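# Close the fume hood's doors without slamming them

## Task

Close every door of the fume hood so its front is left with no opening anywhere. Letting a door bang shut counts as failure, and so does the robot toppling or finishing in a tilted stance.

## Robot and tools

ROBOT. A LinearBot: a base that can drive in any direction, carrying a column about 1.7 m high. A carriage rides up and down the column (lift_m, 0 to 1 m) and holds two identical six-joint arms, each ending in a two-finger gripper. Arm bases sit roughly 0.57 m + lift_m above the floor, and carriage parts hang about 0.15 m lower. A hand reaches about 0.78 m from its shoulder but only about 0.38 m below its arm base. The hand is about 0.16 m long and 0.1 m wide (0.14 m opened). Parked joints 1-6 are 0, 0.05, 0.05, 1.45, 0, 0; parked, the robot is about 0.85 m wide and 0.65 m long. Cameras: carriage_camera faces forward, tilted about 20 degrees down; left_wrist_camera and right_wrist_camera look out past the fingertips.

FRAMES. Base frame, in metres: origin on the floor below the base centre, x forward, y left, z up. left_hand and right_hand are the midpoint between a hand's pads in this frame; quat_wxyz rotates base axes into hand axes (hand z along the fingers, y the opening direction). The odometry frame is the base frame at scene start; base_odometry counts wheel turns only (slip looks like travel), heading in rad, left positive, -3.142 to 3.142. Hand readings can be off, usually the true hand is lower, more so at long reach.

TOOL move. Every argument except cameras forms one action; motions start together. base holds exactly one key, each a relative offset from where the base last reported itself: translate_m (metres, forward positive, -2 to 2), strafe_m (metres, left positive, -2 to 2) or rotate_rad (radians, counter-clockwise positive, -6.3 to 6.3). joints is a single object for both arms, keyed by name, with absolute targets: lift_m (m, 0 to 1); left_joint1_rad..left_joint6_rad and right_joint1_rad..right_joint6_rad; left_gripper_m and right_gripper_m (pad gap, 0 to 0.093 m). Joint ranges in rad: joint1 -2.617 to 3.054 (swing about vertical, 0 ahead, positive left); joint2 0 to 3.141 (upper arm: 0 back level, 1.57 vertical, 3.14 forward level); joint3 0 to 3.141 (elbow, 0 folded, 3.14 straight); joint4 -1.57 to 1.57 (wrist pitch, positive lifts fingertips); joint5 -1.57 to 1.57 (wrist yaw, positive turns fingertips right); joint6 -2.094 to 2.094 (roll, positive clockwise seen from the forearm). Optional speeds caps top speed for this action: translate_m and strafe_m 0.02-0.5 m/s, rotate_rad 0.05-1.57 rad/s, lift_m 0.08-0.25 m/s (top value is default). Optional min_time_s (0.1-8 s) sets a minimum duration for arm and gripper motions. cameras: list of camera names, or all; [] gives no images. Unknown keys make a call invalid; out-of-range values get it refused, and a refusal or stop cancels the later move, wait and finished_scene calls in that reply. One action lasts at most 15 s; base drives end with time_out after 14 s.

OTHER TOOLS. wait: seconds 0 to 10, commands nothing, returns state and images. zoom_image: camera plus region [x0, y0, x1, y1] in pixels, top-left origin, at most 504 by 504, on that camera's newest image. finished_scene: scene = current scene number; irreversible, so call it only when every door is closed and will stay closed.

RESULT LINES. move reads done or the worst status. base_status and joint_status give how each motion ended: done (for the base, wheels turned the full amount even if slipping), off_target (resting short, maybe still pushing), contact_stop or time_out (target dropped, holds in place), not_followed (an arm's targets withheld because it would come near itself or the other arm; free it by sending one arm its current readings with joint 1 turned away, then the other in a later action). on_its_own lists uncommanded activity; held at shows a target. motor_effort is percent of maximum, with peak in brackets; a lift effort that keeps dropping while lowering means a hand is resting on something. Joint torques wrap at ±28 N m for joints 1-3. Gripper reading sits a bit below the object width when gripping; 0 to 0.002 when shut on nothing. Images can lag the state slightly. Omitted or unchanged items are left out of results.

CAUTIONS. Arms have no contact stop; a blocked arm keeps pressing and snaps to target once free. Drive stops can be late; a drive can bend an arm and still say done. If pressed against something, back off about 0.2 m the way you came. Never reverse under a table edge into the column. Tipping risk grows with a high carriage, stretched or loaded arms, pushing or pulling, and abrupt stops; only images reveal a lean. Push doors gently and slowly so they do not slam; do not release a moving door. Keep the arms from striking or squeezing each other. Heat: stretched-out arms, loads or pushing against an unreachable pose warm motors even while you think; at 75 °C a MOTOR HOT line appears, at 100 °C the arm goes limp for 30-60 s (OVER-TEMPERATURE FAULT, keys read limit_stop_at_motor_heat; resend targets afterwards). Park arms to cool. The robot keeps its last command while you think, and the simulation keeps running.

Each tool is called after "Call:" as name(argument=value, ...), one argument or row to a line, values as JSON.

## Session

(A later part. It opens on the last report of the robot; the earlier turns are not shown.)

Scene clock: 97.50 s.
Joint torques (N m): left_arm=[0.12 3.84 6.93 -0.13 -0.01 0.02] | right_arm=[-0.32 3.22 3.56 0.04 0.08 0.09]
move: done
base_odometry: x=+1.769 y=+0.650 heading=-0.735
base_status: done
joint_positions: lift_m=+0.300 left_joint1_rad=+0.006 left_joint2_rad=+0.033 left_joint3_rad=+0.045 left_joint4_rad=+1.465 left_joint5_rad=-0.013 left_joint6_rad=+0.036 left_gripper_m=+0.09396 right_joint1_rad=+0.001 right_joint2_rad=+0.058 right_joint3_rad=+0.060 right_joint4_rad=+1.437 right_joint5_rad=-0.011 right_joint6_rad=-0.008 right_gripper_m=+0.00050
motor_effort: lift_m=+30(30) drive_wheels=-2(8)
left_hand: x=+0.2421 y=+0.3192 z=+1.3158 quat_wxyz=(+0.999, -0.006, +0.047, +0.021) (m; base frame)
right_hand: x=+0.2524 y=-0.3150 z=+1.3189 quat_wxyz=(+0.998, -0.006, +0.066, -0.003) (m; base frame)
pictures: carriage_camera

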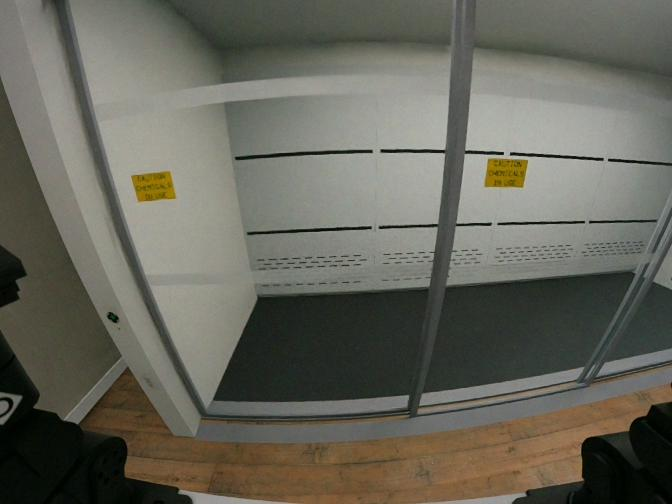

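Call:
move(
  base={"strafe_m": -1.7},
  cameras=["carriage_camera"],
)

Call:
zoom_image(
  camera="carriage_camera",
  region=[120, 240, 500, 440],
)

Call:
move(
  base={"strafe_m": -0.9},
  cameras=["carriage_camera"],
)

Call:
zoom_image(
  camera="carriage_camera",
  region=[120, 240, 500, 440],
)

Scene clock: 103.40 s.
Joint torques (N m): left_arm=[-0.12 4.03 6.69 -0.17 -0.03 -0.02] | right_arm=[-0.2 3.47 3.67 0.02 0.11 0.05]
move: done
base_odometry: x=+0.629 y=-0.611 heading=-0.735
base_status: done
joint_positions: lift_m=+0.300 left_joint1_rad=+0.006 left_joint2_rad=+0.033 left_joint3_rad=+0.045 left_joint4_rad=+1.465 left_joint5_rad=-0.013 left_joint6_rad=+0.036 left_gripper_m=+0.09396 right_joint1_rad=+0.001 right_joint2_rad=+0.057 right_joint3_rad=+0.059 right_joint4_rad=+1.441 right_joint5_rad=-0.010 right_joint6_rad=-0.008 right_gripper_m=+0.00050
motor_effort: lift_m=+30(30) drive_wheels=-2(13)
left_hand: x=+0.2422 y=+0.3192 z=+1.3158 quat_wxyz=(+0.999, -0.006, +0.047, +0.021) (m; base frame)
right_hand: x=+0.2515 y=-0.3151 z=+1.3187 quat_wxyz=(+0.998, -0.005, +0.064, -0.003) (m; base frame)
pictures: carriage_camera

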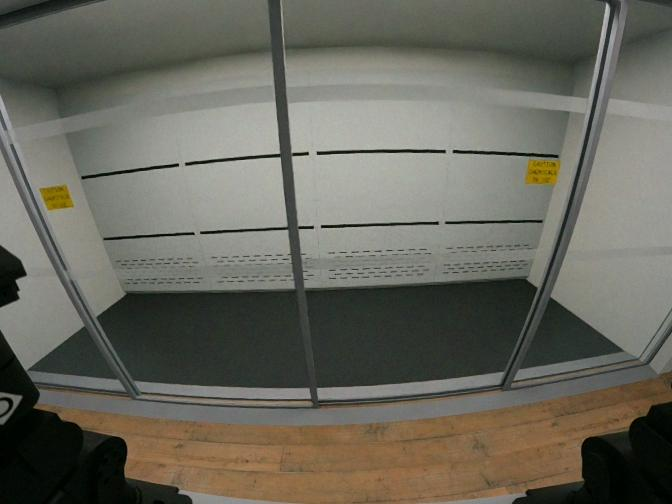

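Scaled by 1.326 from the camera's 672x504 image, which has a finer 960x720 frame.

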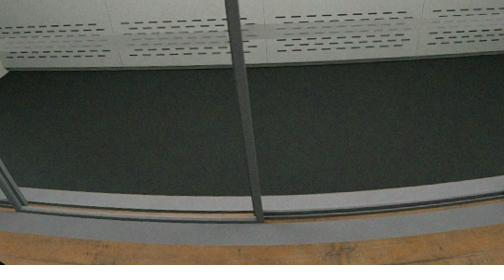

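Scene clock: 107.57 s.
Joint torques (N m): left_arm=[-0.24 4.1 6.72 -0.16 -0.02 0.06] | right_arm=[-0.1 3.36 3.56 0.05 0.06 0.1]
move: done
base_odometry: x=+0.025 y=-1.278 heading=-0.735
base_status: done
joint_positions: lift_m=+0.300 left_joint1_rad=+0.007 left_joint2_rad=+0.033 left_joint3_rad=+0.045 left_joint4_rad=+1.465 left_joint5_rad=-0.012 left_joint6_rad=+0.036 left_gripper_m=+0.09396 right_joint1_rad=+0.001 right_joint2_rad=+0.057 right_joint3_rad=+0.059 right_joint4_rad=+1.441 right_joint5_rad=-0.009 right_joint6_rad=-0.008 right_gripper_m=+0.00050
motor_effort: lift_m=+29(30) drive_wheels=-2(11)
left_hand: x=+0.2422 y=+0.3191 z=+1.3158 quat_wxyz=(+0.999, -0.005, +0.047, +0.022) (m; base frame)
right_hand: x=+0.2515 y=-0.3153 z=+1.3187 quat_wxyz=(+0.998, -0.005, +0.064, -0.003) (m; base frame)
pictures: carriage_camera

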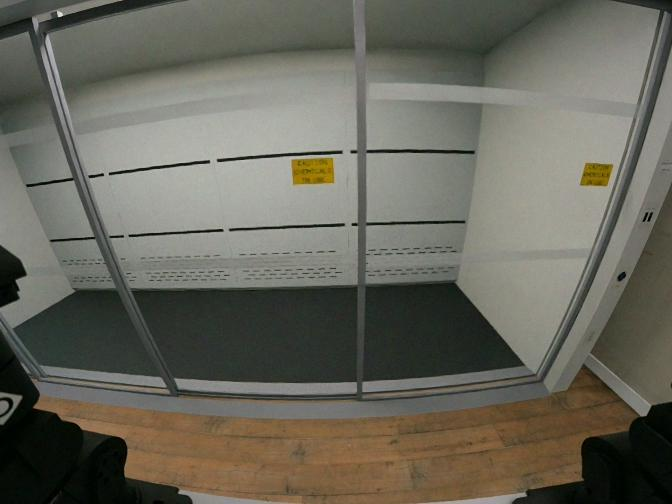

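Scaled by 1.326 from the camera's 672x504 image, which has a finer 960x720 frame.

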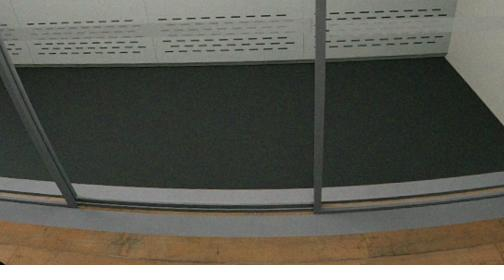

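Call:
zoom_image(
  camera="carriage_camera",
  region=[320, 300, 400, 410],
)

Call:
zoom_image(
  camera="carriage_camera",
  region=[500, 280, 620, 400],
)

Call:
move(
  base={"strafe_m": -0.6},
  speeds={"strafe_m": 0.3},
  cameras=["carriage_camera"],
)

Call:
zoom_image(
  camera="carriage_camera",
  region=[380, 280, 520, 420],
)

Scaled by 4.582 from the camera's 672x504 image, which has a finer 960x720 frame.

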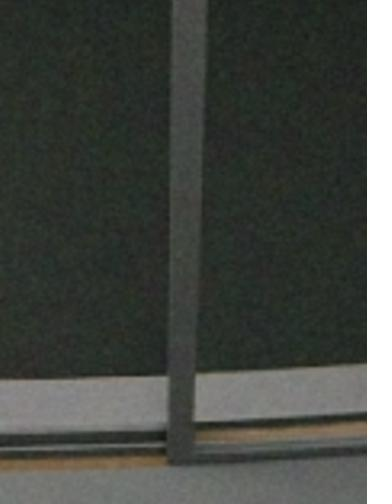

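Scaled by 4.200 from the camera's 672x504 image, which has a finer 960x720 frame.

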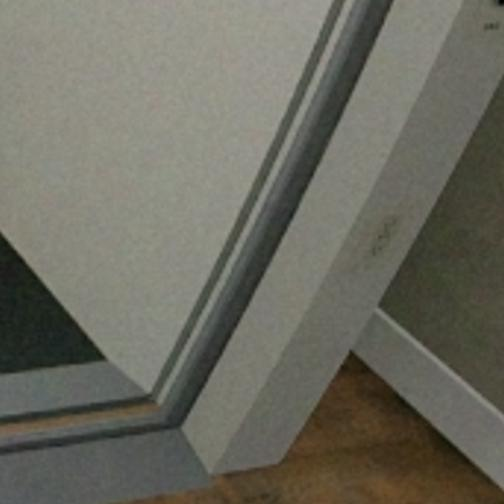

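Scene clock: 111.20 s.
Joint torques (N m): left_arm=[-0.13 3.95 6.67 -0.12 -0.01 0.1] | right_arm=[-0.18 3.41 3.7 -0.02 0.03 0.06]
move: done
base_odometry: x=-0.378 y=-1.723 heading=-0.736
base_status: done
joint_positions: lift_m=+0.300 left_joint1_rad=+0.007 left_joint2_rad=+0.033 left_joint3_rad=+0.045 left_joint4_rad=+1.465 left_joint5_rad=-0.013 left_joint6_rad=+0.036 left_gripper_m=+0.09396 right_joint1_rad=+0.001 right_joint2_rad=+0.057 right_joint3_rad=+0.059 right_joint4_rad=+1.441 right_joint5_rad=-0.008 right_joint6_rad=-0.008 right_gripper_m=+0.00050
motor_effort: lift_m=+30(30) drive_wheels=-3(9)
left_hand: x=+0.2422 y=+0.3192 z=+1.3158 quat_wxyz=(+0.999, -0.006, +0.047, +0.022) (m; base frame)
right_hand: x=+0.2515 y=-0.3154 z=+1.3187 quat_wxyz=(+0.998, -0.004, +0.064, -0.003) (m; base frame)
pictures: carriage_camera

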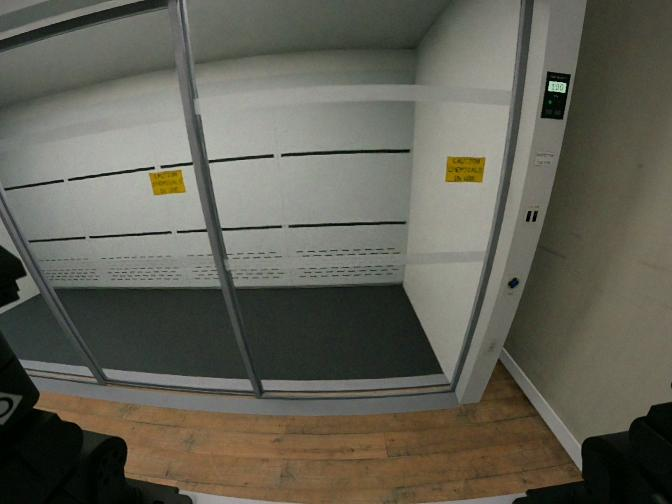

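Scaled by 3.600 from the camera's 672x504 image, which has a finer 960x720 frame.

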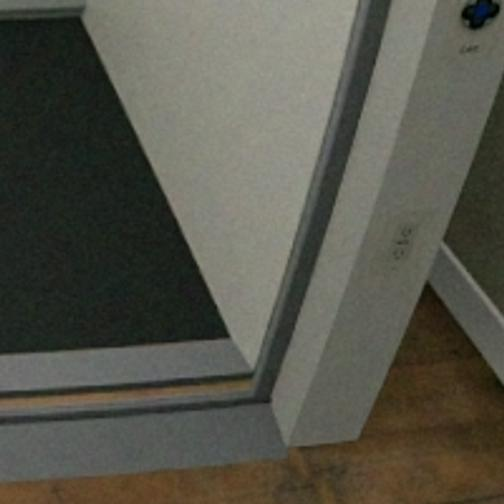

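Call:
zoom_image(
  camera="carriage_camera",
  region=[160, 0, 280, 140],
)

Call:
zoom_image(
  camera="carriage_camera",
  region=[200, 280, 300, 410],
)

Call:
move(
  base={"strafe_m": 1.3},
  cameras=["carriage_camera"],
)

Call:
zoom_image(
  camera="carriage_camera",
  region=[160, 280, 300, 410],
)

Call:
zoom_image(
  camera="carriage_camera",
  region=[160, 0, 300, 140],
)

Call:
move(
  base={"strafe_m": 0.28},
  cameras=["carriage_camera"],
)

Call:
zoom_image(
  camera="carriage_camera",
  region=[280, 300, 400, 420],
)

Scaled by 3.600 from the camera's 672x504 image, which has a finer 960x720 frame.

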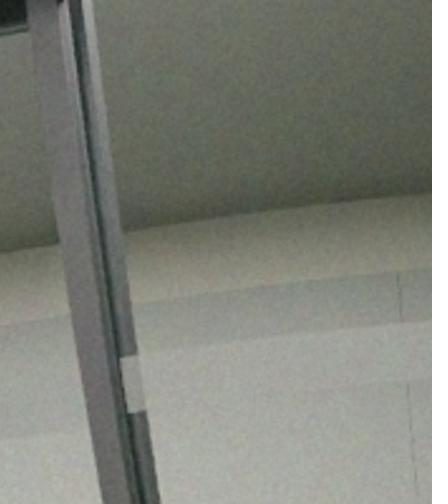

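Scaled by 3.877 from the camera's 672x504 image, which has a finer 960x720 frame.

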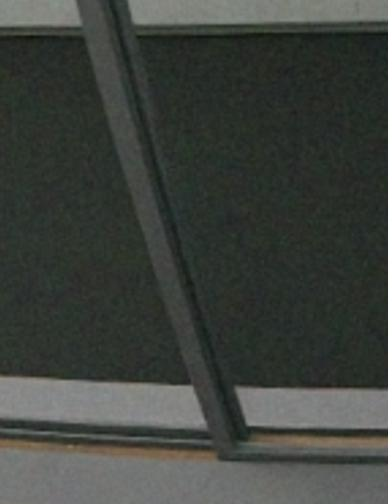

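Scene clock: 116.63 s.
Joint torques (N m): left_arm=[-0.05 4.04 6.54 -0.14 -0.01 -0.02] | right_arm=[-0.24 3.38 3.58 -0.03 0.04 0.09]
move: done
base_odometry: x=+0.494 y=-0.759 heading=-0.735
base_status: done
joint_positions: lift_m=+0.300 left_joint1_rad=+0.006 left_joint2_rad=+0.033 left_joint3_rad=+0.045 left_joint4_rad=+1.465 left_joint5_rad=-0.013 left_joint6_rad=+0.036 left_gripper_m=+0.09396 right_joint1_rad=+0.001 right_joint2_rad=+0.057 right_joint3_rad=+0.059 right_joint4_rad=+1.443 right_joint5_rad=-0.008 right_joint6_rad=-0.008 right_gripper_m=+0.00050
motor_effort: lift_m=+30(30) drive_wheels=-2(10)
left_hand: x=+0.2421 y=+0.3192 z=+1.3158 quat_wxyz=(+0.999, -0.006, +0.047, +0.021) (m; base frame)
right_hand: x=+0.2509 y=-0.3154 z=+1.3188 quat_wxyz=(+0.998, -0.004, +0.063, -0.003) (m; base frame)
pictures: carriage_camera

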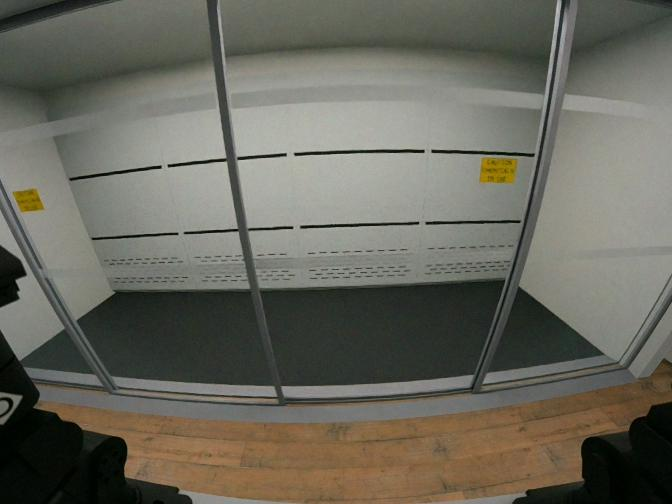

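Scaled by 3.600 from the camera's 672x504 image, which has a finer 960x720 frame.

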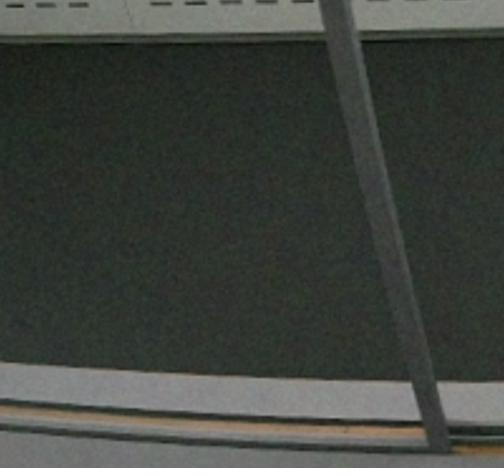

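Scaled by 3.600 from the camera's 672x504 image, which has a finer 960x720 frame.

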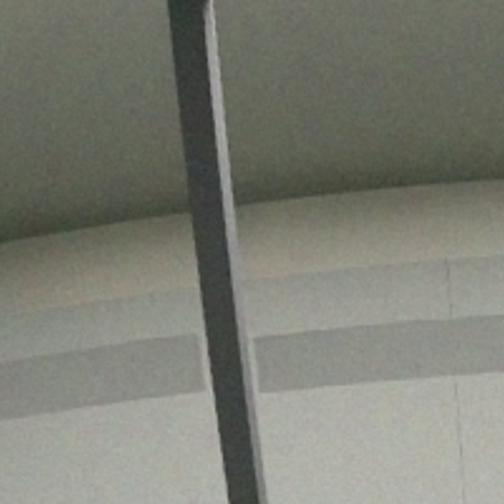

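Scene clock: 119.37 s.
Joint torques (N m): left_arm=[-0.36 3.77 6.56 -0.16 -0.02 0] | right_arm=[-0.18 3.62 3.55 0.01 0.01 0.09]
move: done
base_odometry: x=+0.682 y=-0.551 heading=-0.735
base_status: done
joint_positions: lift_m=+0.300 left_joint1_rad=+0.007 left_joint2_rad=+0.033 left_joint3_rad=+0.045 left_joint4_rad=+1.465 left_joint5_rad=-0.013 left_joint6_rad=+0.036 left_gripper_m=+0.09396 right_joint1_rad=+0.001 right_joint2_rad=+0.057 right_joint3_rad=+0.059 right_joint4_rad=+1.443 right_joint5_rad=-0.008 right_joint6_rad=-0.008 right_gripper_m=+0.00050
motor_effort: lift_m=+30(30) drive_wheels=-2(10)
left_hand: x=+0.2421 y=+0.3192 z=+1.3158 quat_wxyz=(+0.999, -0.006, +0.047, +0.022) (m; base frame)
right_hand: x=+0.2509 y=-0.3155 z=+1.3188 quat_wxyz=(+0.998, -0.004, +0.063, -0.003) (m; base frame)
pictures: carriage_camera

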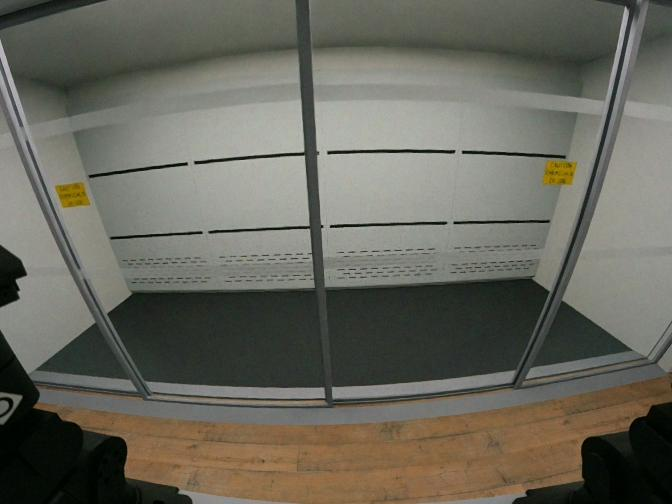

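Scaled by 4.200 from the camera's 672x504 image, which has a finer 960x720 frame.

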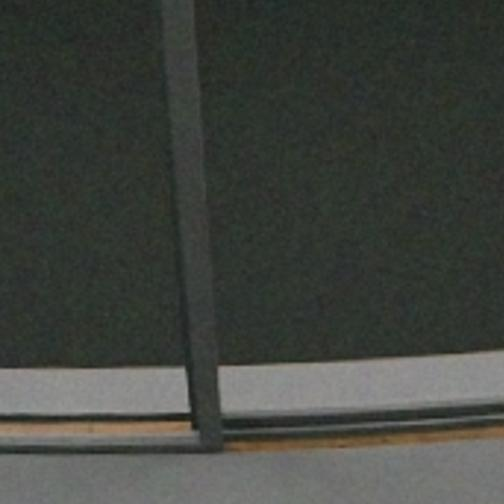

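Call:
finished_scene(
  scene=2,
)

The scene is finished: the task was done.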